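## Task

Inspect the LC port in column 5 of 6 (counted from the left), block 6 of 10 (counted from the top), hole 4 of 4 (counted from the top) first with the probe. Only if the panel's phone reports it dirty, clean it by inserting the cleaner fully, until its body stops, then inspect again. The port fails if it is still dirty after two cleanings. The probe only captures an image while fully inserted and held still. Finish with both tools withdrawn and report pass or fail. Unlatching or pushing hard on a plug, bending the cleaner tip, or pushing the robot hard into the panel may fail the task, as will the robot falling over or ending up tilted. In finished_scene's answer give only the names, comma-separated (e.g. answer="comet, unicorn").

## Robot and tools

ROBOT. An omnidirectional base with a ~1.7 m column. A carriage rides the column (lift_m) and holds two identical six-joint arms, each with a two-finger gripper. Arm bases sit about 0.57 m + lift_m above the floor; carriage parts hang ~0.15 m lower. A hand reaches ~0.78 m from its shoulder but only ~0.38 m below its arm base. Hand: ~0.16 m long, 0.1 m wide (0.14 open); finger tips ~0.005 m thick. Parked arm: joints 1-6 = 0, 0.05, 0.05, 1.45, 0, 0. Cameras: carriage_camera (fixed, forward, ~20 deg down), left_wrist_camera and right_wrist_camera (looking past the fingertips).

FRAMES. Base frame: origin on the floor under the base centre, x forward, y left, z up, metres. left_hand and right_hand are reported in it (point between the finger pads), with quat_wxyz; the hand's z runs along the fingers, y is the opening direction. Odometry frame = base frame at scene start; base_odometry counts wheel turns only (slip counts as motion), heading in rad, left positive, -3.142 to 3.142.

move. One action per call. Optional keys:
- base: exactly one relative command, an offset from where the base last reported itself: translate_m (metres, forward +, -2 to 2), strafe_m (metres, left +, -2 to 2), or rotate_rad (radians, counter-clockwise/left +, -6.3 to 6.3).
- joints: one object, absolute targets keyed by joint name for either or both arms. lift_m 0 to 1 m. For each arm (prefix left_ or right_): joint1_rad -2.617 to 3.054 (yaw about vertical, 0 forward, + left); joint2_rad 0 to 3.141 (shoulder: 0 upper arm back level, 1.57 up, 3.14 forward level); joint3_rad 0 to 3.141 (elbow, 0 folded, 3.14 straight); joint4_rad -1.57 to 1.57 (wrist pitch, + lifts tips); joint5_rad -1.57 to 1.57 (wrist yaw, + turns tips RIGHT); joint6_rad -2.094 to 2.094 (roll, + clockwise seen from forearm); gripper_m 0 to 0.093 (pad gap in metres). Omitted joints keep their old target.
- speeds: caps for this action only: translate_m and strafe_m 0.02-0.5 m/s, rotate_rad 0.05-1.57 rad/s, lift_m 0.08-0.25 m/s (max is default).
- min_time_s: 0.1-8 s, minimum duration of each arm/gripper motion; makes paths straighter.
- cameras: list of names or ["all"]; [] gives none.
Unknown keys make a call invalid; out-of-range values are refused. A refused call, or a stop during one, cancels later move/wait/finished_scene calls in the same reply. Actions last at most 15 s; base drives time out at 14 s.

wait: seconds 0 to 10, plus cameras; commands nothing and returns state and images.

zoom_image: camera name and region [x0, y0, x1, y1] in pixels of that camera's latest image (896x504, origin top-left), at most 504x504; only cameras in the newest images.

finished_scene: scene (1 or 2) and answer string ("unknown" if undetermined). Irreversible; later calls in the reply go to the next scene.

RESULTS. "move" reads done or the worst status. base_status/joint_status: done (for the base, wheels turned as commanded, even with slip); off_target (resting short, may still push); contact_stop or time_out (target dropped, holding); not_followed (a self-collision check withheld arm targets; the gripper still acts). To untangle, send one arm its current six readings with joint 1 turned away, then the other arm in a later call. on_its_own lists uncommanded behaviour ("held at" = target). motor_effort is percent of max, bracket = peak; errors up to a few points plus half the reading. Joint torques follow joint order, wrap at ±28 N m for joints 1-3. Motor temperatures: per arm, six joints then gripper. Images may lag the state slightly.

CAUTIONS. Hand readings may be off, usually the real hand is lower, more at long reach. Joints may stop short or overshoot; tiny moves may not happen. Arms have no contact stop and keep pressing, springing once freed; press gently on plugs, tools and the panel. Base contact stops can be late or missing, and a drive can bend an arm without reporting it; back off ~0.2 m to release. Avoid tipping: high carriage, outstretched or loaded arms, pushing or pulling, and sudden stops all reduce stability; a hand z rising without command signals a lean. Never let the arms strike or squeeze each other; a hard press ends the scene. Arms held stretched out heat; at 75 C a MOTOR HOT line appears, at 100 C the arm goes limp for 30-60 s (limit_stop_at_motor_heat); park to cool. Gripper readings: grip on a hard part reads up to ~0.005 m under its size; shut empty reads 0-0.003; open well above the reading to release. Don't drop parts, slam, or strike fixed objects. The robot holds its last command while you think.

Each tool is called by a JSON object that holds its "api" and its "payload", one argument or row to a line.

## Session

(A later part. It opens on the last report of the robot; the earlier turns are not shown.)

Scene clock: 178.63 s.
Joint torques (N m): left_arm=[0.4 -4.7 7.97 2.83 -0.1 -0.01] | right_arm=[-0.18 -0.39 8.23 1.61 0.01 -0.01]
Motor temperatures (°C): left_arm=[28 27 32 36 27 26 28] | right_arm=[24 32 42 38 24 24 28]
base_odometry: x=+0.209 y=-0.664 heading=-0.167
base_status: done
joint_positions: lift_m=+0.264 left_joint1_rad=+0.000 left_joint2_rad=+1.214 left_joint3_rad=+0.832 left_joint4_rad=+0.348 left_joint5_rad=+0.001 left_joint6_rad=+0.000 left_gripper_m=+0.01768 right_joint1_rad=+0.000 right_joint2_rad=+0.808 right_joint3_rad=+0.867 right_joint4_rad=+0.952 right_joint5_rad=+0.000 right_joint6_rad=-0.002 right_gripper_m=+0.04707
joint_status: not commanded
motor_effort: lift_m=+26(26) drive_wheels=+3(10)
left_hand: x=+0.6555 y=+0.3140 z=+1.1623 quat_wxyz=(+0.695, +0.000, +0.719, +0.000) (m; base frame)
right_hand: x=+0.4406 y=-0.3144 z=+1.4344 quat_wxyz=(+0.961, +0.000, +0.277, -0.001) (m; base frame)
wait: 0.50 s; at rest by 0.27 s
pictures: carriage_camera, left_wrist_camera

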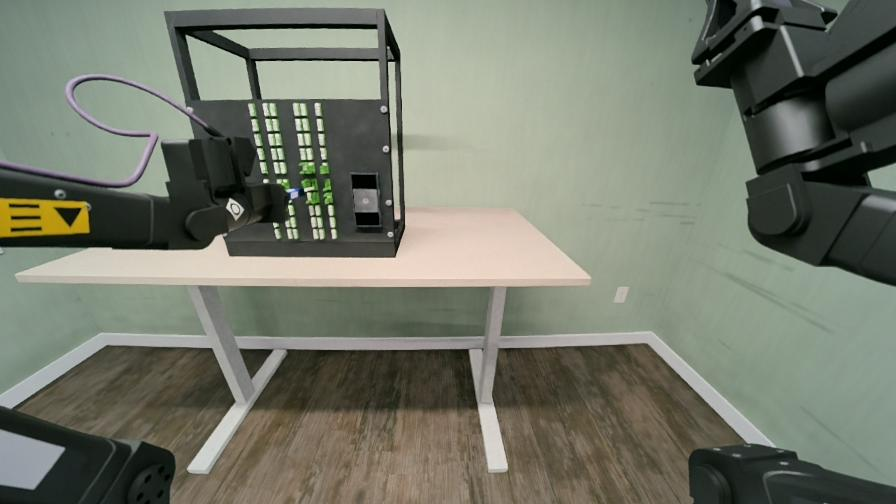

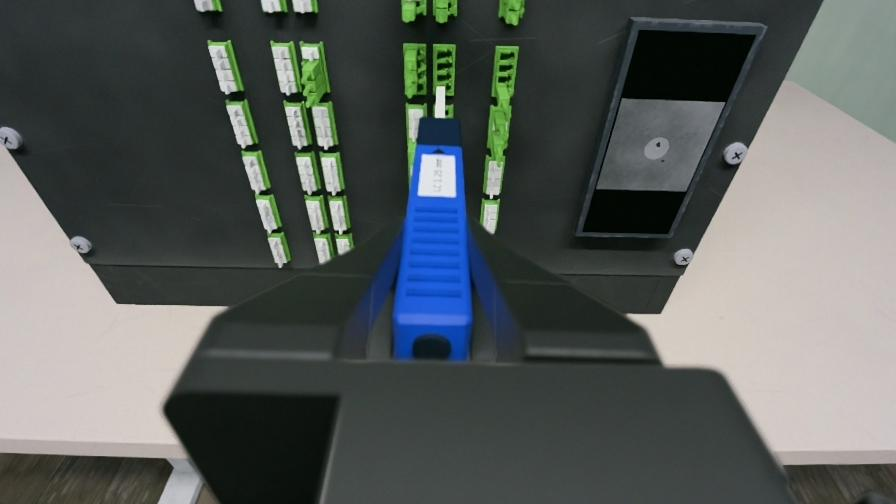

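{"api": "move", "payload": {
  "base": {"translate_m": 0.003},
  "speeds": {"translate_m": 0.03},
  "cameras": []
}}

{"api": "wait", "payload": {
  "seconds": 0.5,
  "cameras": ["left_wrist_camera"]
}}

{"api": "zoom_image", "payload": {
  "camera": "left_wrist_camera",
  "region": [415, 55, 465, 105]
}}

Scene clock: 179.47 s.
Joint torques (N m): left_arm=[0.21 -4.59 7.94 2.81 -0.07 -0.01] | right_arm=[-0.24 -0.76 8.2 1.63 0.01 -0.02]
Motor temperatures (°C): left_arm=[28 27 32 36 27 26 28] | right_arm=[24 32 42 38 24 24 28]
move: done
base_odometry: x=+0.212 y=-0.665 heading=-0.166
base_status: done
joint_positions: lift_m=+0.264 left_joint1_rad=+0.000 left_joint2_rad=+1.214 left_joint3_rad=+0.832 left_joint4_rad=+0.348 left_joint5_rad=+0.001 left_joint6_rad=+0.000 left_gripper_m=+0.01768 right_joint1_rad=+0.000 right_joint2_rad=+0.811 right_joint3_rad=+0.867 right_joint4_rad=+0.951 right_joint5_rad=+0.000 right_joint6_rad=-0.002 right_gripper_m=+0.04707
joint_status: not commanded
motor_effort: lift_m=+26(26) drive_wheels=-2(10)
left_hand: x=+0.6555 y=+0.3140 z=+1.1623 quat_wxyz=(+0.695, +0.000, +0.719, +0.000) (m; base frame)
right_hand: x=+0.4420 y=-0.3144 z=+1.4337 quat_wxyz=(+0.961, +0.000, +0.278, -0.001) (m; base frame)
pictures: none
No camera images: "cameras" was empty.

Scene clock: 179.97 s.
Joint torques (N m): left_arm=[0.31 -4.46 8.1 2.81 -0.1 0] | right_arm=[-0.18 -0.75 8.27 1.6 0.01 -0.01]
Motor temperatures (°C): left_arm=[28 27 32 36 27 26 28] | right_arm=[24 32 42 38 24 24 28]
base_odometry: x=+0.212 y=-0.665 heading=-0.166
base_status: done
joint_positions: lift_m=+0.264 left_joint1_rad=+0.000 left_joint2_rad=+1.214 left_joint3_rad=+0.832 left_joint4_rad=+0.348 left_joint5_rad=+0.001 left_joint6_rad=+0.000 left_gripper_m=+0.01768 right_joint1_rad=+0.000 right_joint2_rad=+0.811 right_joint3_rad=+0.867 right_joint4_rad=+0.952 right_joint5_rad=+0.000 right_joint6_rad=-0.002 right_gripper_m=+0.04707
joint_status: not commanded
motor_effort: lift_m=+26(26) drive_wheels=+3(10)
left_hand: x=+0.6555 y=+0.3140 z=+1.1623 quat_wxyz=(+0.695, +0.000, +0.719, +0.000) (m; base frame)
right_hand: x=+0.4418 y=-0.3144 z=+1.4339 quat_wxyz=(+0.961, +0.000, +0.278, -0.001) (m; base frame)
wait: 0.50 s; at rest by 0.27 s
pictures: left_wrist_camera

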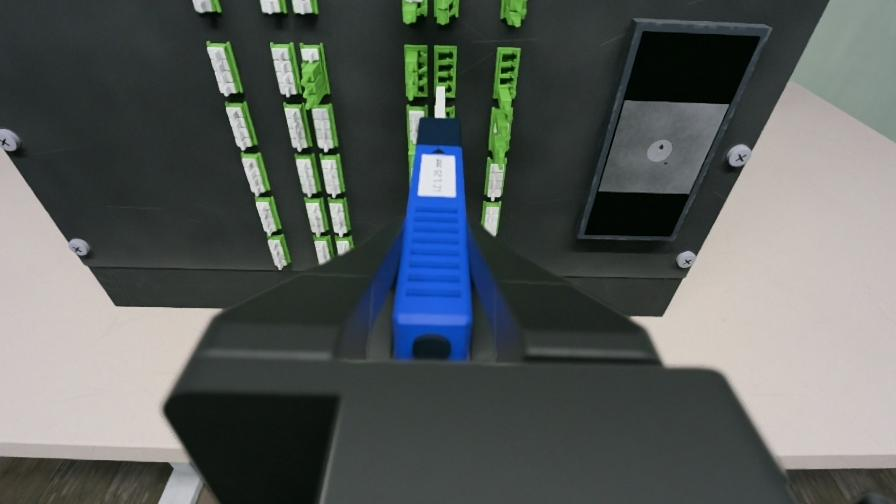

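Scaled by 10.080.

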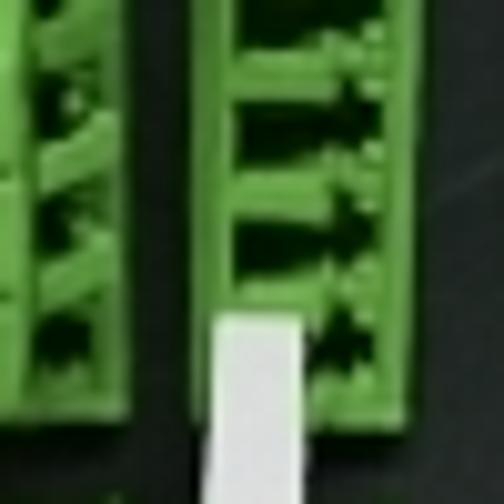

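{"api": "move", "payload": {
  "base": {"strafe_m": -0.001},
  "joints": {"lift_m": 0.263},
  "cameras": []
}}

{"api": "wait", "payload": {
  "seconds": 0.5,
  "cameras": ["left_wrist_camera", "carriage_camera"]
}}

{"api": "zoom_image", "payload": {
  "camera": "left_wrist_camera",
  "region": [415, 55, 465, 105]
}}

{"api": "zoom_image", "payload": {
  "camera": "carriage_camera",
  "region": [290, 160, 340, 210]
}}

Scene clock: 180.57 s.
Joint torques (N m): left_arm=[0.24 -4.53 8.03 2.84 -0.1 0.01] | right_arm=[-0.21 -0.73 8.32 1.6 0 -0.02]
Motor temperatures (°C): left_arm=[28 27 32 36 27 26 28] | right_arm=[24 32 42 38 24 24 28]
move: done
base_odometry: x=+0.212 y=-0.665 heading=-0.166
base_status: done
joint_positions: lift_m=+0.263 left_joint1_rad=+0.000 left_joint2_rad=+1.214 left_joint3_rad=+0.832 left_joint4_rad=+0.348 left_joint5_rad=+0.001 left_joint6_rad=+0.000 left_gripper_m=+0.01768 right_joint1_rad=+0.000 right_joint2_rad=+0.811 right_joint3_rad=+0.867 right_joint4_rad=+0.953 right_joint5_rad=+0.000 right_joint6_rad=-0.002 right_gripper_m=+0.04707
joint_status: all done
motor_effort: lift_m=+22(22) drive_wheels=-4(4)
left_hand: x=+0.6555 y=+0.3140 z=+1.1620 quat_wxyz=(+0.695, +0.000, +0.719, +0.000) (m; base frame)
right_hand: x=+0.4417 y=-0.3143 z=+1.4335 quat_wxyz=(+0.961, +0.000, +0.278, -0.001) (m; base frame)
pictures: none
No camera images: "cameras" was empty.

Scene clock: 181.07 s.
Joint torques (N m): left_arm=[0.13 -4.59 8.03 2.78 -0.06 0] | right_arm=[-0.06 -0.77 8.27 1.59 0.01 -0.01]
Motor temperatures (°C): left_arm=[28 27 32 36 27 26 28] | right_arm=[24 32 42 38 24 24 28]
base_odometry: x=+0.212 y=-0.665 heading=-0.166
base_status: done
joint_positions: lift_m=+0.263 left_joint1_rad=+0.000 left_joint2_rad=+1.214 left_joint3_rad=+0.832 left_joint4_rad=+0.348 left_joint5_rad=+0.001 left_joint6_rad=+0.000 left_gripper_m=+0.01768 right_joint1_rad=+0.000 right_joint2_rad=+0.811 right_joint3_rad=+0.867 right_joint4_rad=+0.953 right_joint5_rad=+0.000 right_joint6_rad=-0.002 right_gripper_m=+0.04707
joint_status: all done
motor_effort: lift_m=+22(22) drive_wheels=-4(4)
left_hand: x=+0.6555 y=+0.3140 z=+1.1620 quat_wxyz=(+0.695, +0.000, +0.719, +0.000) (m; base frame)
right_hand: x=+0.4417 y=-0.3143 z=+1.4335 quat_wxyz=(+0.961, +0.000, +0.278, -0.001) (m; base frame)
wait: 0.50 s; at rest by 0.27 s
pictures: carriage_camera, left_wrist_camera

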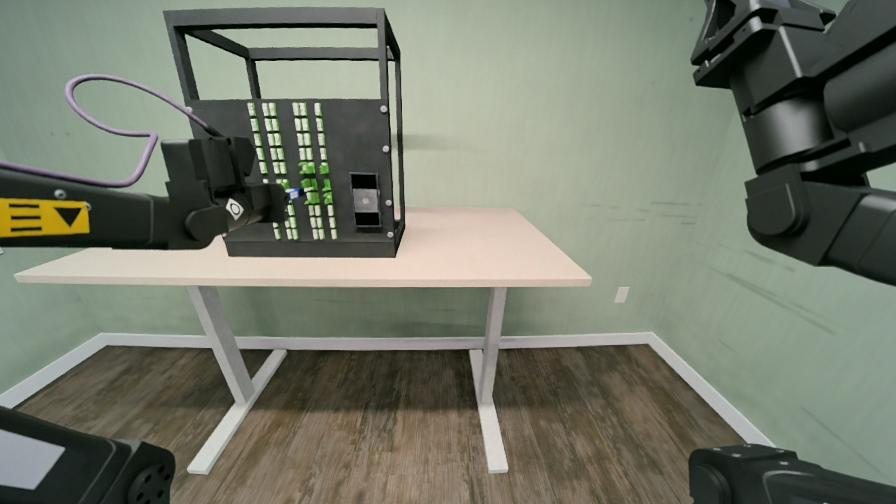

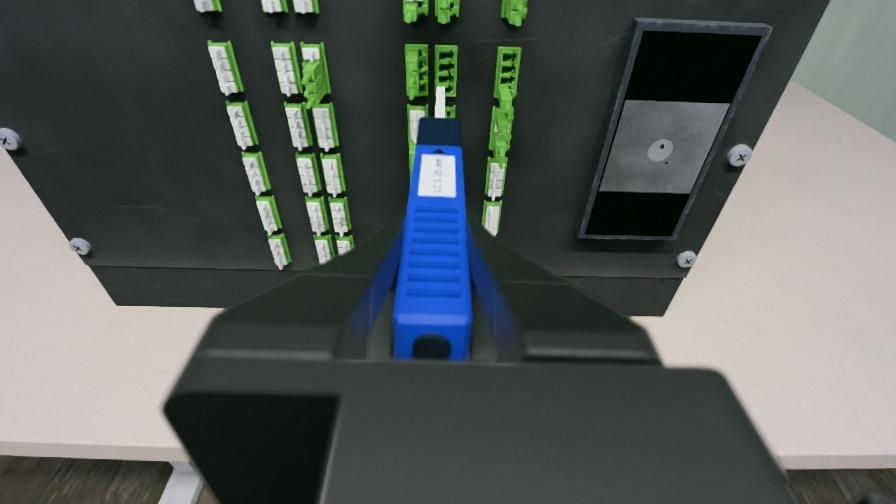

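Scaled by 10.080.

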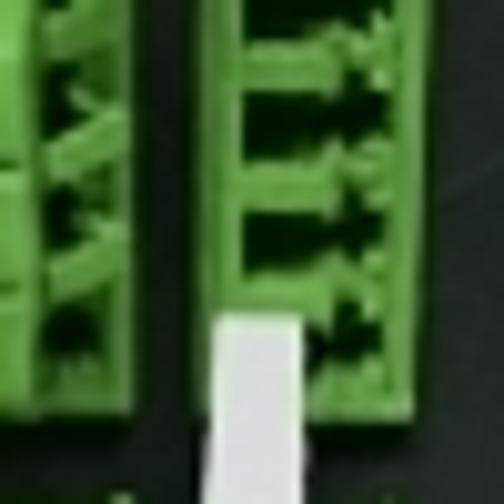

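Scaled by 10.080.

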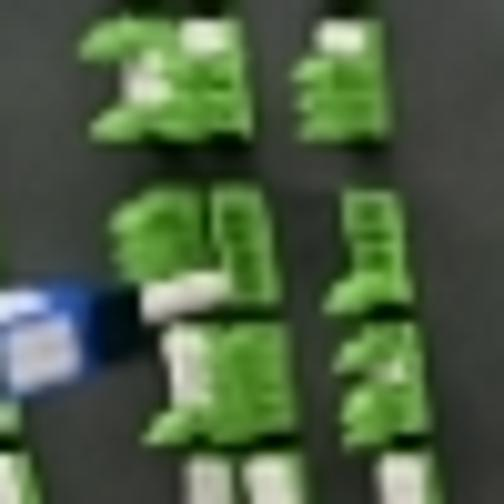

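{"api": "move", "payload": {
  "base": {"strafe_m": -0.0015},
  "cameras": []
}}

{"api": "wait", "payload": {
  "seconds": 0.5,
  "cameras": ["left_wrist_camera"]
}}

{"api": "zoom_image", "payload": {
  "camera": "left_wrist_camera",
  "region": [415, 55, 465, 105]
}}

Scene clock: 182.53 s.
Joint torques (N m): left_arm=[0.14 -4.57 7.83 2.75 -0.08 0.02] | right_arm=[-0.16 -0.75 8.23 1.6 0.02 -0.01]
Motor temperatures (°C): left_arm=[28 27 32 36 27 26 28] | right_arm=[24 32 42 38 24 24 28]
move: done
base_odometry: x=+0.212 y=-0.667 heading=-0.165
base_status: done
joint_positions: lift_m=+0.263 left_joint1_rad=+0.000 left_joint2_rad=+1.214 left_joint3_rad=+0.832 left_joint4_rad=+0.348 left_joint5_rad=+0.001 left_joint6_rad=+0.000 left_gripper_m=+0.01768 right_joint1_rad=+0.000 right_joint2_rad=+0.811 right_joint3_rad=+0.867 right_joint4_rad=+0.953 right_joint5_rad=+0.000 right_joint6_rad=-0.002 right_gripper_m=+0.04707
joint_status: not commanded
motor_effort: lift_m=+22(22) drive_wheels=+4(5)
left_hand: x=+0.6555 y=+0.3139 z=+1.1620 quat_wxyz=(+0.695, +0.001, +0.719, -0.001) (m; base frame)
right_hand: x=+0.4417 y=-0.3144 z=+1.4335 quat_wxyz=(+0.961, +0.000, +0.278, -0.001) (m; base frame)
pictures: none
No camera images: "cameras" was empty.

Scene clock: 183.03 s.
Joint torques (N m): left_arm=[0.25 -4.42 7.95 2.85 -0.1 0.04] | right_arm=[-0.2 -0.73 8.25 1.59 0.01 -0.01]
Motor temperatures (°C): left_arm=[28 27 32 36 27 26 28] | right_arm=[24 32 42 37 24 24 28]
base_odometry: x=+0.212 y=-0.667 heading=-0.165
base_status: done
joint_positions: lift_m=+0.263 left_joint1_rad=+0.000 left_joint2_rad=+1.214 left_joint3_rad=+0.832 left_joint4_rad=+0.348 left_joint5_rad=+0.001 left_joint6_rad=+0.000 left_gripper_m=+0.01768 right_joint1_rad=+0.000 right_joint2_rad=+0.811 right_joint3_rad=+0.867 right_joint4_rad=+0.953 right_joint5_rad=+0.000 right_joint6_rad=-0.002 right_gripper_m=+0.04707
joint_status: not commanded
motor_effort: lift_m=+22(22) drive_wheels=+4(5)
left_hand: x=+0.6555 y=+0.3140 z=+1.1620 quat_wxyz=(+0.695, +0.000, +0.719, +0.000) (m; base frame)
right_hand: x=+0.4417 y=-0.3144 z=+1.4335 quat_wxyz=(+0.961, +0.000, +0.278, -0.001) (m; base frame)
wait: 0.50 s; at rest by 0.27 s
pictures: left_wrist_camera

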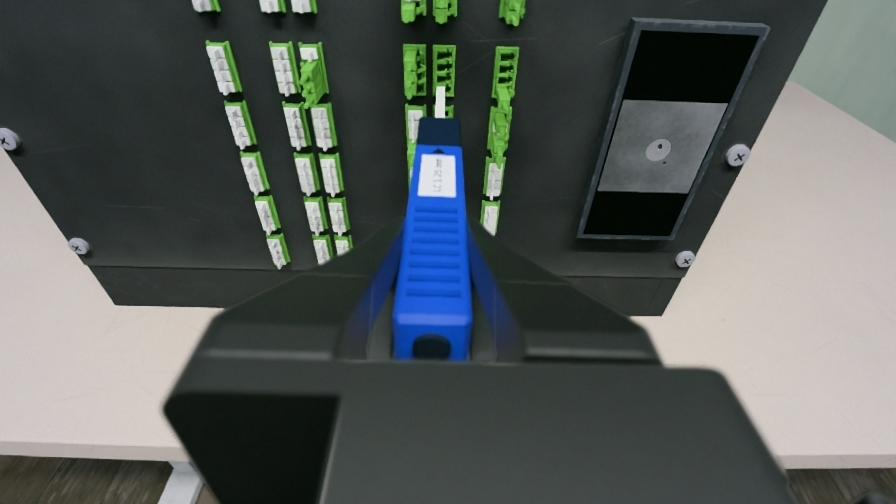

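Scaled by 10.080.

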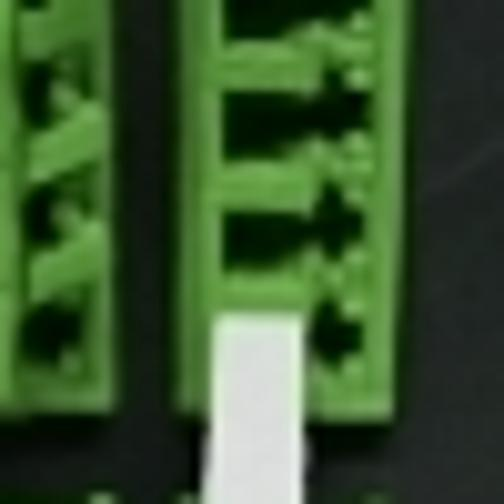

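{"api": "move", "payload": {
  "base": {"translate_m": 0.003},
  "speeds": {"translate_m": 0.03},
  "cameras": []
}}

{"api": "wait", "payload": {
  "seconds": 0.5,
  "cameras": ["left_wrist_camera", "carriage_camera"]
}}

{"api": "zoom_image", "payload": {
  "camera": "left_wrist_camera",
  "region": [415, 55, 465, 105]
}}

{"api": "zoom_image", "payload": {
  "camera": "carriage_camera",
  "region": [290, 160, 340, 210]
}}

Scene clock: 183.83 s.
Joint torques (N m): left_arm=[0.16 -4.57 7.8 2.82 -0.04 0.02] | right_arm=[-0.24 -0.4 8.36 1.62 0.01 -0.01]
Motor temperatures (°C): left_arm=[28 27 32 36 27 26 28] | right_arm=[24 32 42 37 24 24 28]
move: done
base_odometry: x=+0.215 y=-0.667 heading=-0.164
base_status: done
joint_positions: lift_m=+0.263 left_joint1_rad=+0.000 left_joint2_rad=+1.214 left_joint3_rad=+0.832 left_joint4_rad=+0.348 left_joint5_rad=+0.001 left_joint6_rad=+0.000 left_gripper_m=+0.01768 right_joint1_rad=+0.000 right_joint2_rad=+0.808 right_joint3_rad=+0.867 right_joint4_rad=+0.952 right_joint5_rad=+0.000 right_joint6_rad=-0.002 right_gripper_m=+0.04707
joint_status: not commanded
motor_effort: lift_m=+22(22) drive_wheels=+5(13)
left_hand: x=+0.6555 y=+0.3140 z=+1.1620 quat_wxyz=(+0.695, +0.000, +0.719, +0.000) (m; base frame)
right_hand: x=+0.4404 y=-0.3144 z=+1.4340 quat_wxyz=(+0.961, +0.000, +0.276, -0.001) (m; base frame)
pictures: none
No camera images: "cameras" was empty.

Scene clock: 184.33 s.
Joint torques (N m): left_arm=[0.16 -4.66 7.94 2.77 -0.03 0.01] | right_arm=[-0.21 -0.47 8.21 1.61 0.02 -0.01]
Motor temperatures (°C): left_arm=[28 27 32 36 27 26 28] | right_arm=[24 32 42 37 24 24 28]
base_odometry: x=+0.215 y=-0.667 heading=-0.164
base_status: done
joint_positions: lift_m=+0.263 left_joint1_rad=+0.000 left_joint2_rad=+1.214 left_joint3_rad=+0.832 left_joint4_rad=+0.348 left_joint5_rad=+0.001 left_joint6_rad=+0.000 left_gripper_m=+0.01768 right_joint1_rad=+0.000 right_joint2_rad=+0.808 right_joint3_rad=+0.867 right_joint4_rad=+0.952 right_joint5_rad=+0.000 right_joint6_rad=-0.002 right_gripper_m=+0.04707
joint_status: not commanded
motor_effort: lift_m=+22(22) drive_wheels=+5(13)
left_hand: x=+0.6555 y=+0.3140 z=+1.1620 quat_wxyz=(+0.695, +0.000, +0.719, +0.000) (m; base frame)
right_hand: x=+0.4403 y=-0.3144 z=+1.4340 quat_wxyz=(+0.961, +0.000, +0.276, -0.001) (m; base frame)
wait: 0.50 s; at rest by 0.27 s
pictures: carriage_camera, left_wrist_camera

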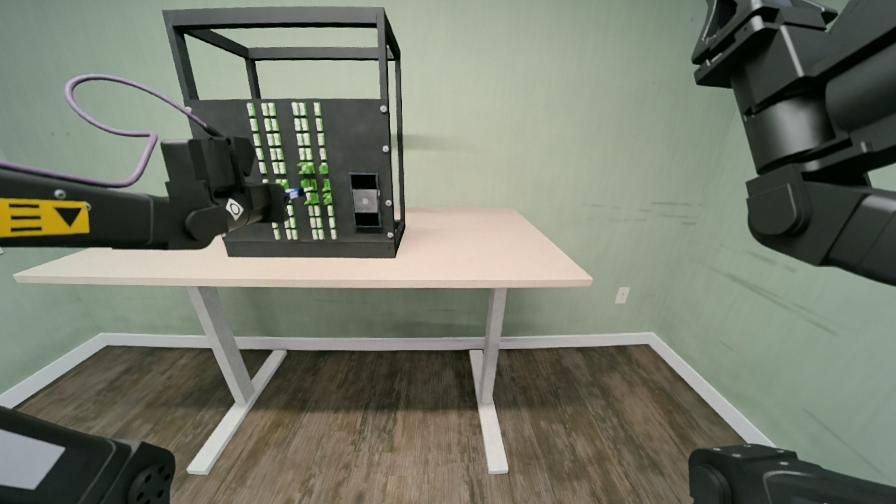

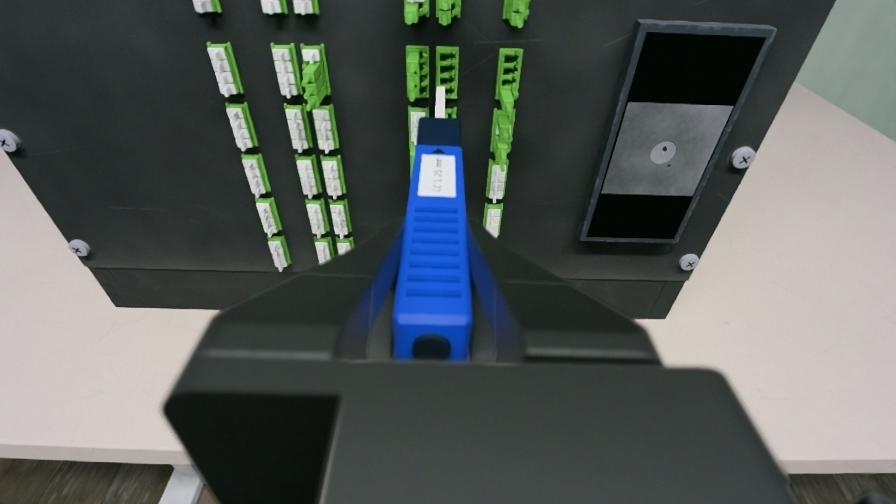

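Scaled by 10.080.

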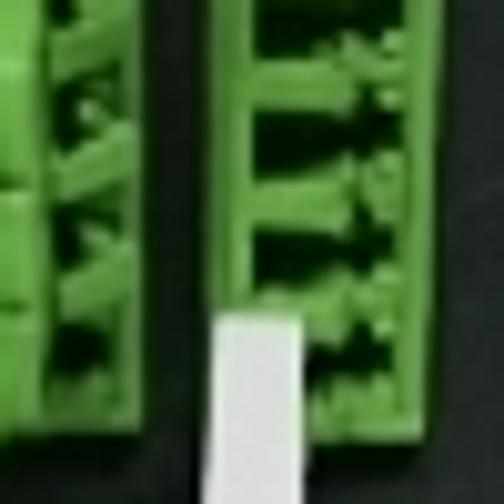

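Scaled by 10.080.

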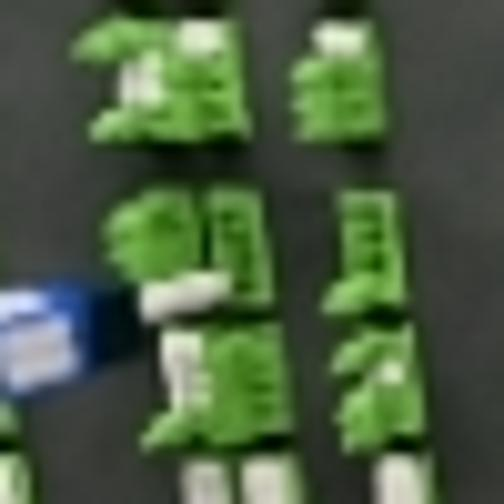

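{"api": "move", "payload": {
  "base": {"strafe_m": -0.0035},
  "joints": {"lift_m": 0.2615},
  "cameras": []
}}

{"api": "wait", "payload": {
  "seconds": 0.5,
  "cameras": ["left_wrist_camera"]
}}

{"api": "zoom_image", "payload": {
  "camera": "left_wrist_camera",
  "region": [415, 55, 465, 105]
}}

{"api": "move", "payload": {
  "base": {"translate_m": 0.002},
  "speeds": {"translate_m": 0.03},
  "cameras": []
}}

{"api": "wait", "payload": {
  "seconds": 0.5,
  "cameras": ["left_wrist_camera", "carriage_camera"]
}}

{"api": "zoom_image", "payload": {
  "camera": "left_wrist_camera",
  "region": [415, 55, 465, 105]
}}

{"api": "zoom_image", "payload": {
  "camera": "carriage_camera",
  "region": [290, 160, 340, 210]
}}

Scene clock: 185.40 s.
Joint torques (N m): left_arm=[0.16 -4.66 7.9 2.8 -0.08 0] | right_arm=[-0.23 -0.47 8.25 1.53 0.02 -0.02]
Motor temperatures (°C): left_arm=[28 27 32 36 27 26 28] | right_arm=[24 32 42 37 24 24 28]
move: done
base_odometry: x=+0.215 y=-0.670 heading=-0.164
base_status: done
joint_positions: lift_m=+0.262 left_joint1_rad=+0.000 left_joint2_rad=+1.215 left_joint3_rad=+0.832 left_joint4_rad=+0.348 left_joint5_rad=+0.000 left_joint6_rad=+0.000 left_gripper_m=+0.01768 right_joint1_rad=+0.000 right_joint2_rad=+0.808 right_joint3_rad=+0.867 right_joint4_rad=+0.953 right_joint5_rad=+0.000 right_joint6_rad=-0.002 right_gripper_m=+0.04707
joint_status: all done
motor_effort: lift_m=+21(21) drive_wheels=+5(8)
left_hand: x=+0.6556 y=+0.3141 z=+1.1603 quat_wxyz=(+0.695, +0.000, +0.719, +0.000) (m; base frame)
right_hand: x=+0.4401 y=-0.3144 z=+1.4327 quat_wxyz=(+0.961, +0.000, +0.276, -0.001) (m; base frame)
pictures: none
No camera images: "cameras" was empty.

Scene clock: 185.90 s.
Joint torques (N m): left_arm=[0.17 -4.63 7.82 2.84 -0.1 0.01] | right_arm=[-0.2 -0.47 8.28 1.58 0 -0.01]
Motor temperatures (°C): left_arm=[28 27 32 36 27 26 28] | right_arm=[24 32 42 37 24 24 28]
base_odometry: x=+0.215 y=-0.670 heading=-0.164
base_status: done
joint_positions: lift_m=+0.262 left_joint1_rad=+0.000 left_joint2_rad=+1.215 left_joint3_rad=+0.832 left_joint4_rad=+0.348 left_joint5_rad=+0.000 left_joint6_rad=+0.000 left_gripper_m=+0.01768 right_joint1_rad=+0.000 right_joint2_rad=+0.808 right_joint3_rad=+0.867 right_joint4_rad=+0.953 right_joint5_rad=+0.000 right_joint6_rad=-0.002 right_gripper_m=+0.04707
joint_status: all done
motor_effort: lift_m=+21(21) drive_wheels=+5(8)
left_hand: x=+0.6556 y=+0.3141 z=+1.1603 quat_wxyz=(+0.695, +0.000, +0.719, +0.000) (m; base frame)
right_hand: x=+0.4401 y=-0.3144 z=+1.4327 quat_wxyz=(+0.961, +0.000, +0.276, -0.001) (m; base frame)
wait: 0.50 s; at rest by 0.27 s
pictures: left_wrist_camera

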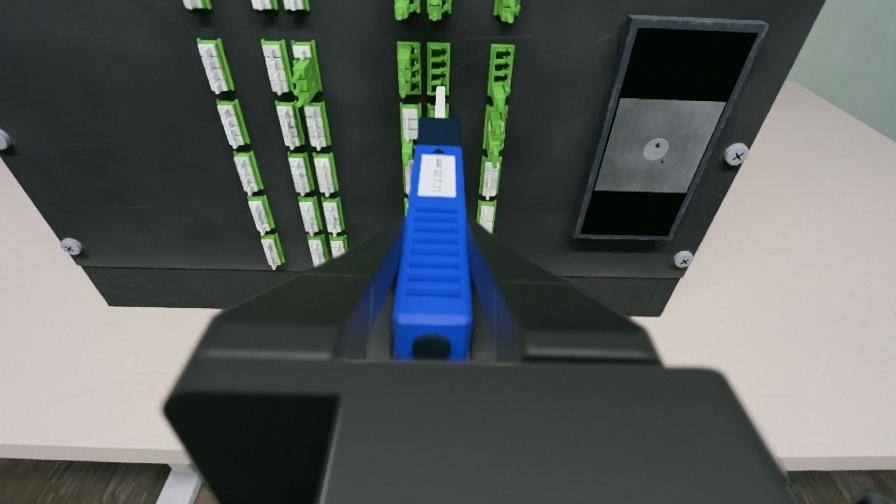

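Scaled by 10.080.

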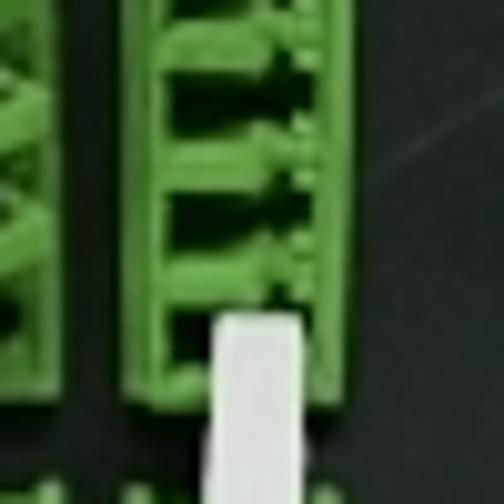

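Scene clock: 186.50 s.
Joint torques (N m): left_arm=[-0.06 -4.63 8.13 2.8 -0.09 0.03] | right_arm=[-0.28 -0.73 8.25 1.6 0.01 -0.02]
Motor temperatures (°C): left_arm=[28 27 32 36 27 26 28] | right_arm=[24 32 42 37 24 24 28]
move: done
base_odometry: x=+0.217 y=-0.670 heading=-0.163
base_status: done
joint_positions: lift_m=+0.262 left_joint1_rad=+0.000 left_joint2_rad=+1.215 left_joint3_rad=+0.832 left_joint4_rad=+0.348 left_joint5_rad=+0.000 left_joint6_rad=+0.000 left_gripper_m=+0.01768 right_joint1_rad=+0.000 right_joint2_rad=+0.810 right_joint3_rad=+0.867 right_joint4_rad=+0.951 right_joint5_rad=+0.000 right_joint6_rad=-0.002 right_gripper_m=+0.04707
joint_status: not commanded
motor_effort: lift_m=+21(21) drive_wheels=-3(10)
left_hand: x=+0.6556 y=+0.3141 z=+1.1603 quat_wxyz=(+0.695, +0.000, +0.719, +0.000) (m; base frame)
right_hand: x=+0.4414 y=-0.3144 z=+1.4322 quat_wxyz=(+0.961, +0.000, +0.278, -0.001) (m; base frame)
pictures: none
No camera images: "cameras" was empty.

Scene clock: 187.00 s.
Joint torques (N m): left_arm=[0.32 -4.62 7.97 2.78 -0.09 -0.01] | right_arm=[-0.21 -0.62 8.24 1.59 0.02 -0.01]
Motor temperatures (°C): left_arm=[28 27 32 36 27 26 28] | right_arm=[24 32 42 37 24 24 28]
base_odometry: x=+0.217 y=-0.670 heading=-0.163
base_status: done
joint_positions: lift_m=+0.262 left_joint1_rad=+0.000 left_joint2_rad=+1.215 left_joint3_rad=+0.832 left_joint4_rad=+0.348 left_joint5_rad=+0.000 left_joint6_rad=+0.000 left_gripper_m=+0.01768 right_joint1_rad=+0.000 right_joint2_rad=+0.810 right_joint3_rad=+0.867 right_joint4_rad=+0.953 right_joint5_rad=+0.000 right_joint6_rad=-0.002 right_gripper_m=+0.04707
joint_status: not commanded
motor_effort: lift_m=+21(21) drive_wheels=+3(10)
left_hand: x=+0.6556 y=+0.3141 z=+1.1603 quat_wxyz=(+0.695, +0.000, +0.719, +0.000) (m; base frame)
right_hand: x=+0.4411 y=-0.3144 z=+1.4324 quat_wxyz=(+0.961, +0.000, +0.277, -0.001) (m; base frame)
wait: 0.50 s; at rest by 0.27 s
pictures: carriage_camera, left_wrist_camera

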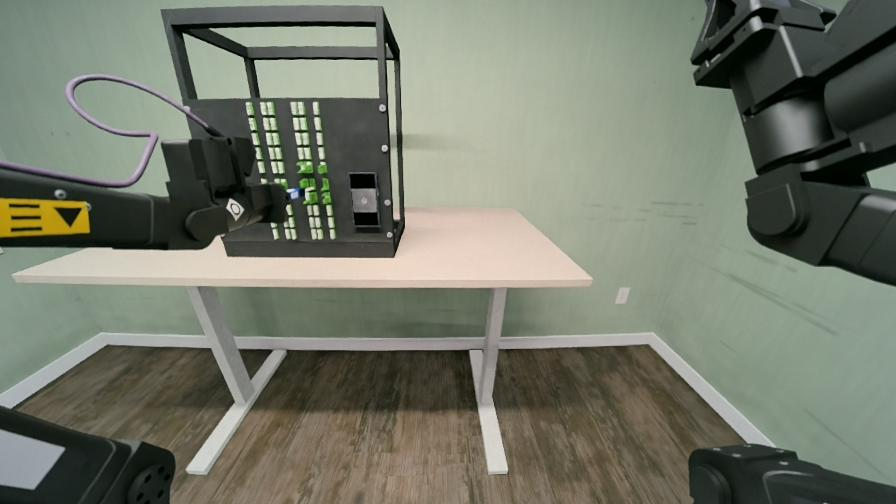

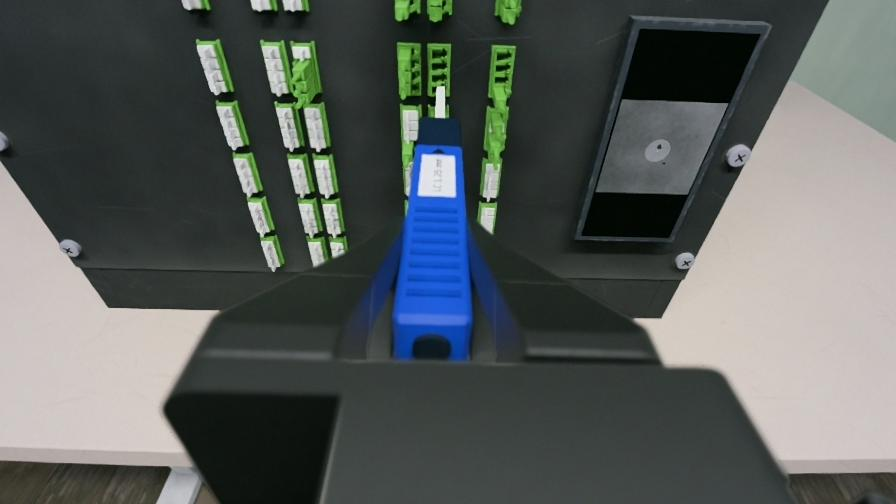

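Scaled by 10.080.

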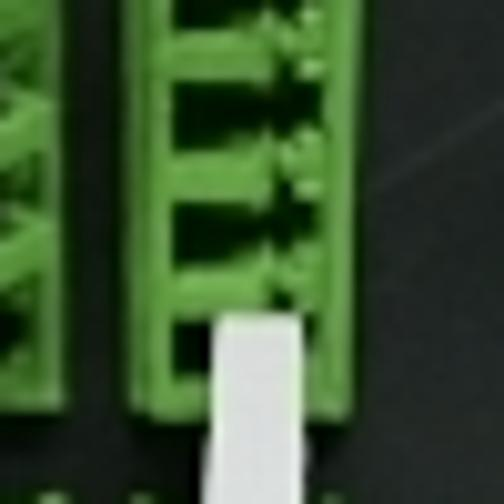

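Scaled by 10.080.

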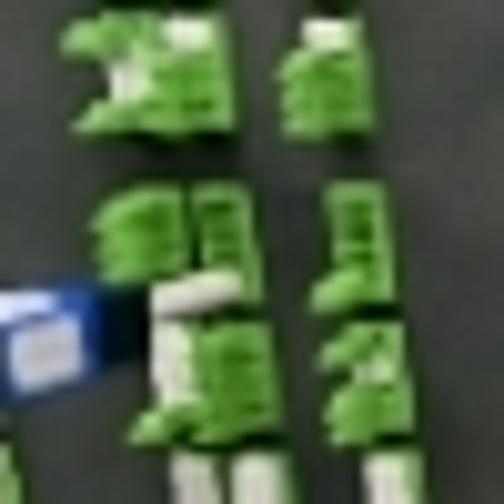

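{"api": "move", "payload": {
  "base": {"strafe_m": 0.0018},
  "cameras": []
}}

{"api": "wait", "payload": {
  "seconds": 0.5,
  "cameras": ["left_wrist_camera", "carriage_camera"]
}}

{"api": "zoom_image", "payload": {
  "camera": "left_wrist_camera",
  "region": [415, 55, 465, 105]
}}

{"api": "zoom_image", "payload": {
  "camera": "carriage_camera",
  "region": [290, 160, 340, 210]
}}

Scene clock: 187.67 s.
Joint torques (N m): left_arm=[0.29 -4.48 7.98 2.79 -0.07 0] | right_arm=[-0.18 -0.68 8.25 1.59 0.02 -0.01]
Motor temperatures (°C): left_arm=[28 27 32 36 27 26 28] | right_arm=[24 32 42 37 24 24 28]
move: done
base_odometry: x=+0.217 y=-0.669 heading=-0.164
base_status: done
joint_positions: lift_m=+0.262 left_joint1_rad=+0.000 left_joint2_rad=+1.215 left_joint3_rad=+0.832 left_joint4_rad=+0.348 left_joint5_rad=+0.001 left_joint6_rad=+0.000 left_gripper_m=+0.01768 right_joint1_rad=+0.000 right_joint2_rad=+0.810 right_joint3_rad=+0.867 right_joint4_rad=+0.953 right_joint5_rad=+0.000 right_joint6_rad=-0.002 right_gripper_m=+0.04707
joint_status: not commanded
motor_effort: lift_m=+21(21) drive_wheels=-4(4)
left_hand: x=+0.6556 y=+0.3142 z=+1.1603 quat_wxyz=(+0.695, +0.000, +0.719, +0.000) (m; base frame)
right_hand: x=+0.4411 y=-0.3142 z=+1.4324 quat_wxyz=(+0.961, +0.000, +0.277, -0.001) (m; base frame)
pictures: none
No camera images: "cameras" was empty.

Scene clock: 188.17 s.
Joint torques (N m): left_arm=[0.23 -4.6 7.97 2.83 -0.1 0.01] | right_arm=[-0.21 -0.65 8.25 1.59 0.02 -0.02]
Motor temperatures (°C): left_arm=[28 27 32 36 27 26 29] | right_arm=[24 32 42 37 24 24 28]
base_odometry: x=+0.217 y=-0.669 heading=-0.164
base_status: done
joint_positions: lift_m=+0.262 left_joint1_rad=+0.000 left_joint2_rad=+1.215 left_joint3_rad=+0.832 left_joint4_rad=+0.348 left_joint5_rad=+0.001 left_joint6_rad=+0.000 left_gripper_m=+0.01768 right_joint1_rad=+0.000 right_joint2_rad=+0.810 right_joint3_rad=+0.867 right_joint4_rad=+0.953 right_joint5_rad=+0.000 right_joint6_rad=-0.002 right_gripper_m=+0.04707
joint_status: not commanded
motor_effort: lift_m=+21(21) drive_wheels=-4(4)
left_hand: x=+0.6556 y=+0.3141 z=+1.1603 quat_wxyz=(+0.695, +0.000, +0.719, +0.000) (m; base frame)
right_hand: x=+0.4411 y=-0.3142 z=+1.4324 quat_wxyz=(+0.961, +0.000, +0.277, -0.001) (m; base frame)
wait: 0.50 s; at rest by 0.27 s
pictures: carriage_camera, left_wrist_camera

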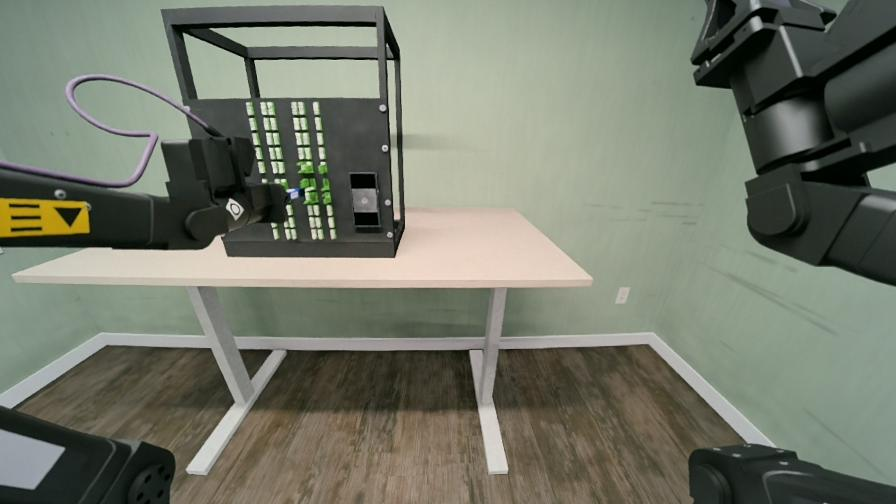

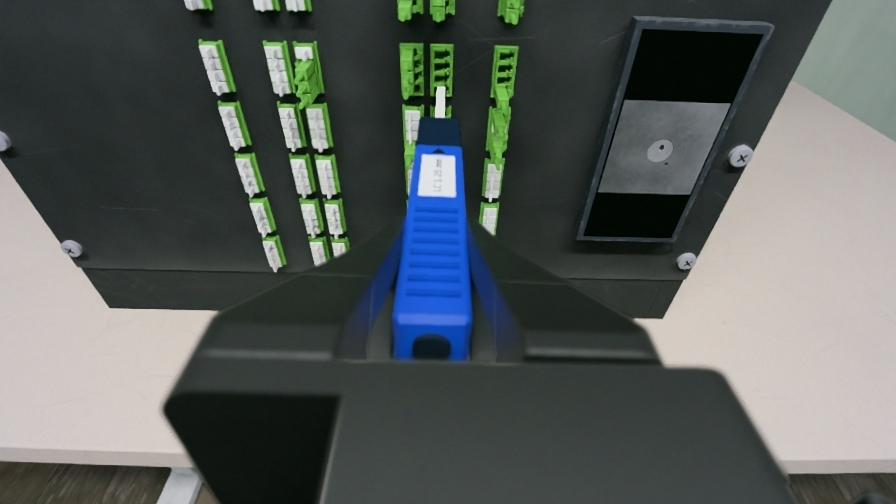

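Scaled by 10.080.

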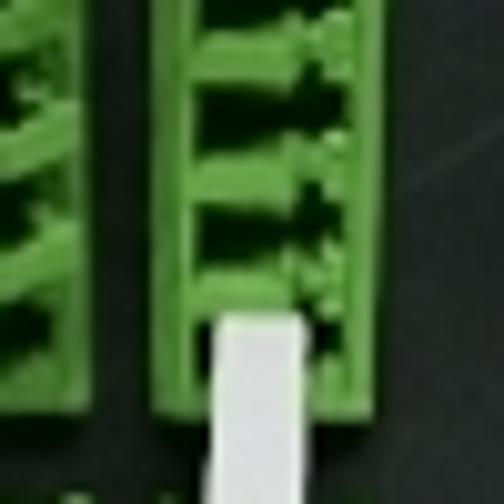

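Scaled by 10.080.

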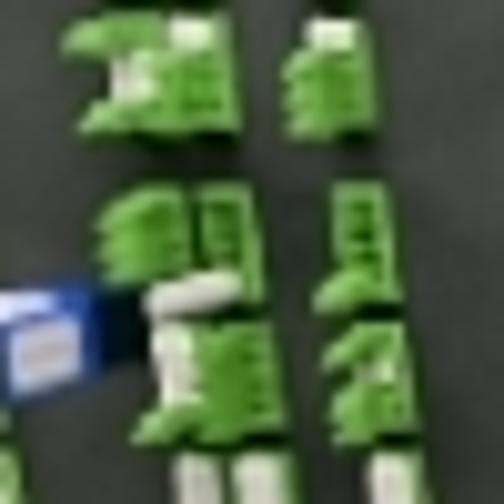

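{"api": "move", "payload": {
  "base": {"translate_m": 0.003},
  "speeds": {"translate_m": 0.03},
  "cameras": []
}}

{"api": "wait", "payload": {
  "seconds": 0.5,
  "cameras": ["left_wrist_camera", "carriage_camera"]
}}

{"api": "zoom_image", "payload": {
  "camera": "left_wrist_camera",
  "region": [415, 55, 465, 105]
}}

{"api": "zoom_image", "payload": {
  "camera": "carriage_camera",
  "region": [290, 160, 340, 210]
}}

Scene clock: 188.97 s.
Joint torques (N m): left_arm=[0.39 -4.57 7.98 2.84 -0.09 0.02] | right_arm=[-0.18 -0.5 8.16 1.58 0.02 -0.01]
Motor temperatures (°C): left_arm=[28 27 33 36 27 26 29] | right_arm=[24 32 41 37 24 24 28]
move: done
base_odometry: x=+0.220 y=-0.670 heading=-0.164
base_status: done
joint_positions: lift_m=+0.262 left_joint1_rad=+0.000 left_joint2_rad=+1.215 left_joint3_rad=+0.832 left_joint4_rad=+0.348 left_joint5_rad=+0.001 left_joint6_rad=+0.000 left_gripper_m=+0.01768 right_joint1_rad=+0.000 right_joint2_rad=+0.808 right_joint3_rad=+0.867 right_joint4_rad=+0.951 right_joint5_rad=+0.000 right_joint6_rad=-0.002 right_gripper_m=+0.04707
joint_status: not commanded
motor_effort: lift_m=+21(21) drive_wheels=+3(11)
left_hand: x=+0.6556 y=+0.3141 z=+1.1603 quat_wxyz=(+0.695, +0.000, +0.719, +0.000) (m; base frame)
right_hand: x=+0.4408 y=-0.3142 z=+1.4324 quat_wxyz=(+0.961, +0.000, +0.277, -0.001) (m; base frame)
pictures: none
No camera images: "cameras" was empty.

Scene clock: 189.47 s.
Joint torques (N m): left_arm=[0.2 -4.51 7.98 2.79 -0.08 0] | right_arm=[-0.18 -0.53 8.25 1.6 0.02 -0.01]
Motor temperatures (°C): left_arm=[28 27 33 36 27 26 29] | right_arm=[24 32 41 37 24 24 28]
base_odometry: x=+0.220 y=-0.670 heading=-0.164
base_status: done
joint_positions: lift_m=+0.262 left_joint1_rad=+0.000 left_joint2_rad=+1.215 left_joint3_rad=+0.832 left_joint4_rad=+0.348 left_joint5_rad=+0.001 left_joint6_rad=+0.000 left_gripper_m=+0.01768 right_joint1_rad=+0.000 right_joint2_rad=+0.808 right_joint3_rad=+0.867 right_joint4_rad=+0.951 right_joint5_rad=+0.000 right_joint6_rad=-0.002 right_gripper_m=+0.04707
joint_status: not commanded
motor_effort: lift_m=+21(21) drive_wheels=+3(11)
left_hand: x=+0.6556 y=+0.3141 z=+1.1603 quat_wxyz=(+0.695, +0.000, +0.719, +0.000) (m; base frame)
right_hand: x=+0.4408 y=-0.3142 z=+1.4324 quat_wxyz=(+0.961, +0.000, +0.277, -0.001) (m; base frame)
wait: 0.50 s; at rest by 0.27 s
pictures: carriage_camera, left_wrist_camera

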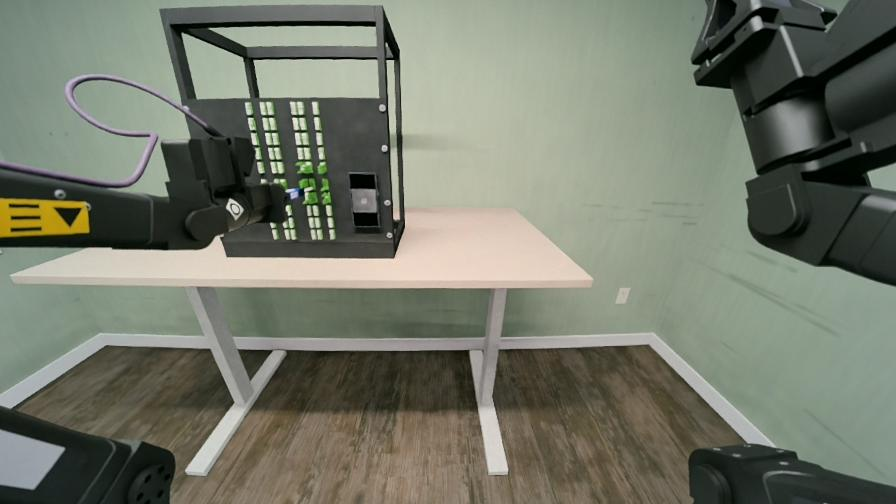

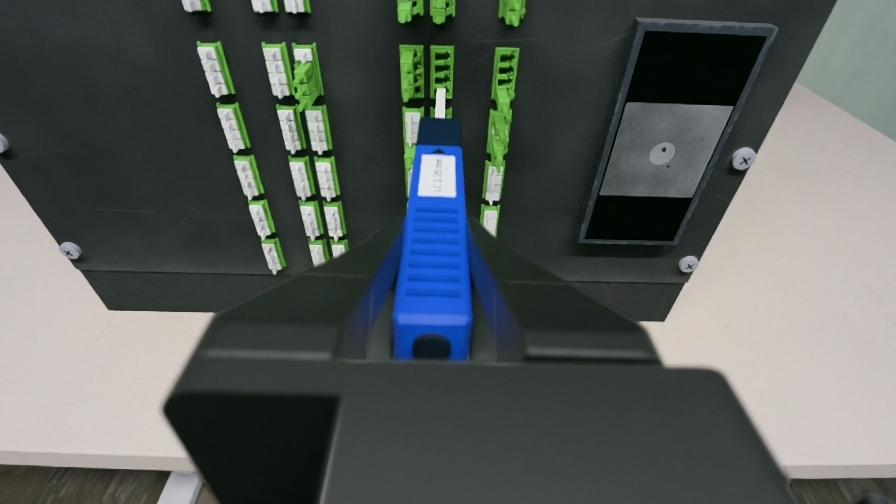

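Scaled by 10.080.

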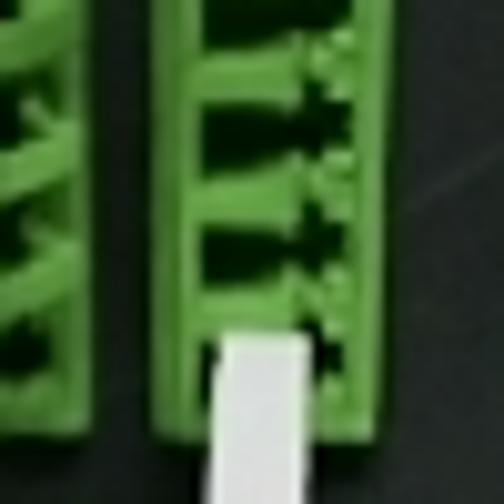

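Scaled by 10.080.

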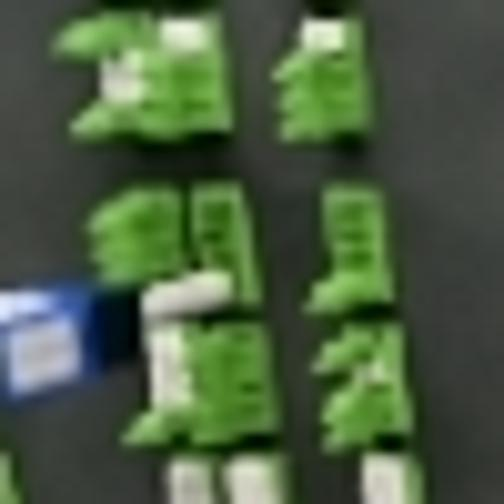

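{"api": "move", "payload": {
  "base": {"translate_m": -0.005},
  "speeds": {"translate_m": 0.03},
  "cameras": []
}}

{"api": "wait", "payload": {
  "seconds": 0.5,
  "cameras": ["left_wrist_camera"]
}}

{"api": "zoom_image", "payload": {
  "camera": "left_wrist_camera",
  "region": [415, 55, 465, 105]
}}

{"api": "zoom_image", "payload": {
  "camera": "left_wrist_camera",
  "region": [400, 70, 480, 150]
}}

Scene clock: 190.30 s.
Joint torques (N m): left_arm=[0.21 -4.71 7.88 2.78 -0.05 0.06] | right_arm=[-0.21 -0.32 8.27 1.6 0.01 -0.01]
Motor temperatures (°C): left_arm=[28 27 33 36 27 26 29] | right_arm=[24 32 41 37 24 24 28]
move: done
base_odometry: x=+0.215 y=-0.669 heading=-0.165
base_status: done
joint_positions: lift_m=+0.262 left_joint1_rad=+0.000 left_joint2_rad=+1.215 left_joint3_rad=+0.832 left_joint4_rad=+0.348 left_joint5_rad=+0.001 left_joint6_rad=+0.000 left_gripper_m=+0.01768 right_joint1_rad=+0.000 right_joint2_rad=+0.807 right_joint3_rad=+0.867 right_joint4_rad=+0.952 right_joint5_rad=+0.000 right_joint6_rad=-0.002 right_gripper_m=+0.04707
joint_status: not commanded
motor_effort: lift_m=+21(21) drive_wheels=+2(11)
left_hand: x=+0.6556 y=+0.3141 z=+1.1603 quat_wxyz=(+0.695, +0.000, +0.719, +0.000) (m; base frame)
right_hand: x=+0.4398 y=-0.3142 z=+1.4328 quat_wxyz=(+0.961, +0.000, +0.276, -0.001) (m; base frame)
pictures: none
No camera images: "cameras" was empty.

Scene clock: 190.80 s.
Joint torques (N m): left_arm=[0.09 -4.56 8.05 2.81 -0.11 -0.01] | right_arm=[-0.21 -0.34 8.25 1.6 0.01 -0.02]
Motor temperatures (°C): left_arm=[28 27 33 36 27 26 29] | right_arm=[24 32 41 37 24 24 28]
base_odometry: x=+0.215 y=-0.669 heading=-0.165
base_status: done
joint_positions: lift_m=+0.262 left_joint1_rad=+0.000 left_joint2_rad=+1.215 left_joint3_rad=+0.832 left_joint4_rad=+0.348 left_joint5_rad=+0.001 left_joint6_rad=+0.000 left_gripper_m=+0.01768 right_joint1_rad=+0.000 right_joint2_rad=+0.807 right_joint3_rad=+0.867 right_joint4_rad=+0.952 right_joint5_rad=+0.000 right_joint6_rad=-0.002 right_gripper_m=+0.04707
joint_status: not commanded
motor_effort: lift_m=+21(21) drive_wheels=+2(11)
left_hand: x=+0.6556 y=+0.3141 z=+1.1603 quat_wxyz=(+0.695, +0.000, +0.719, +0.000) (m; base frame)
right_hand: x=+0.4398 y=-0.3142 z=+1.4328 quat_wxyz=(+0.961, +0.000, +0.276, -0.001) (m; base frame)
wait: 0.50 s; at rest by 0.27 s
pictures: left_wrist_camera

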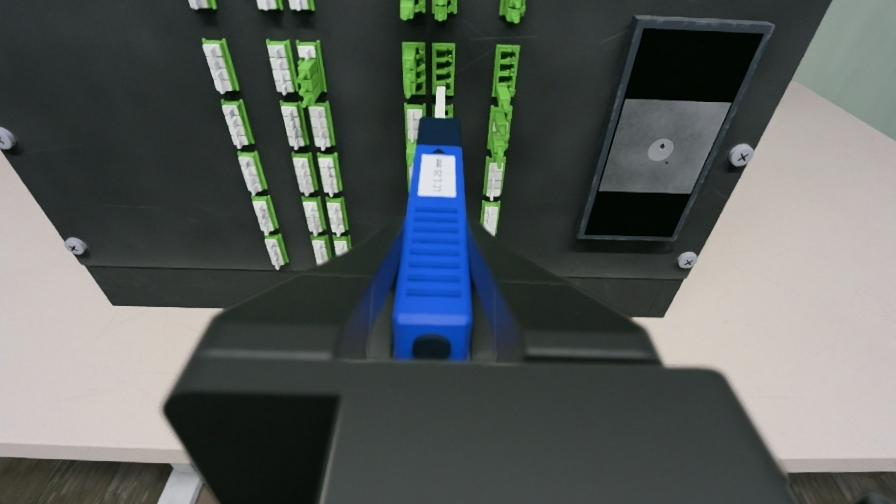

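Scaled by 10.080.

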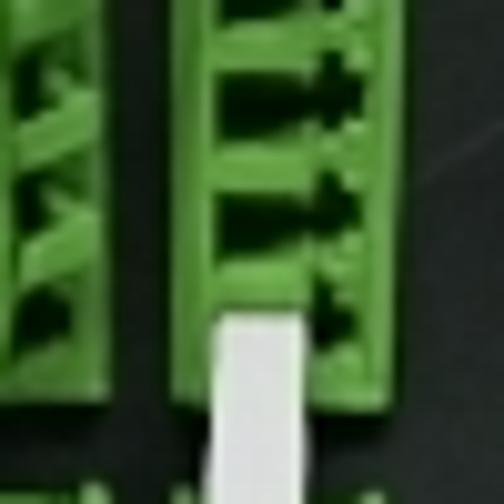

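Scaled by 6.300.

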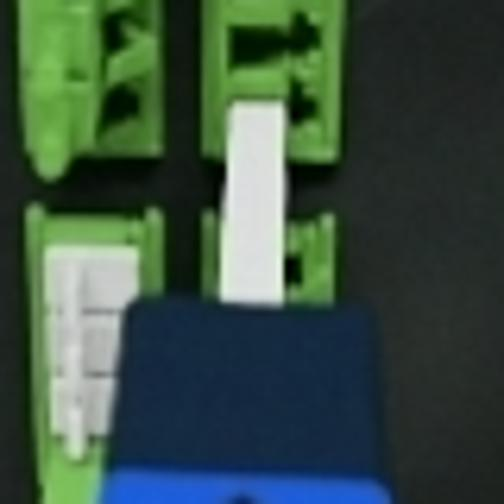

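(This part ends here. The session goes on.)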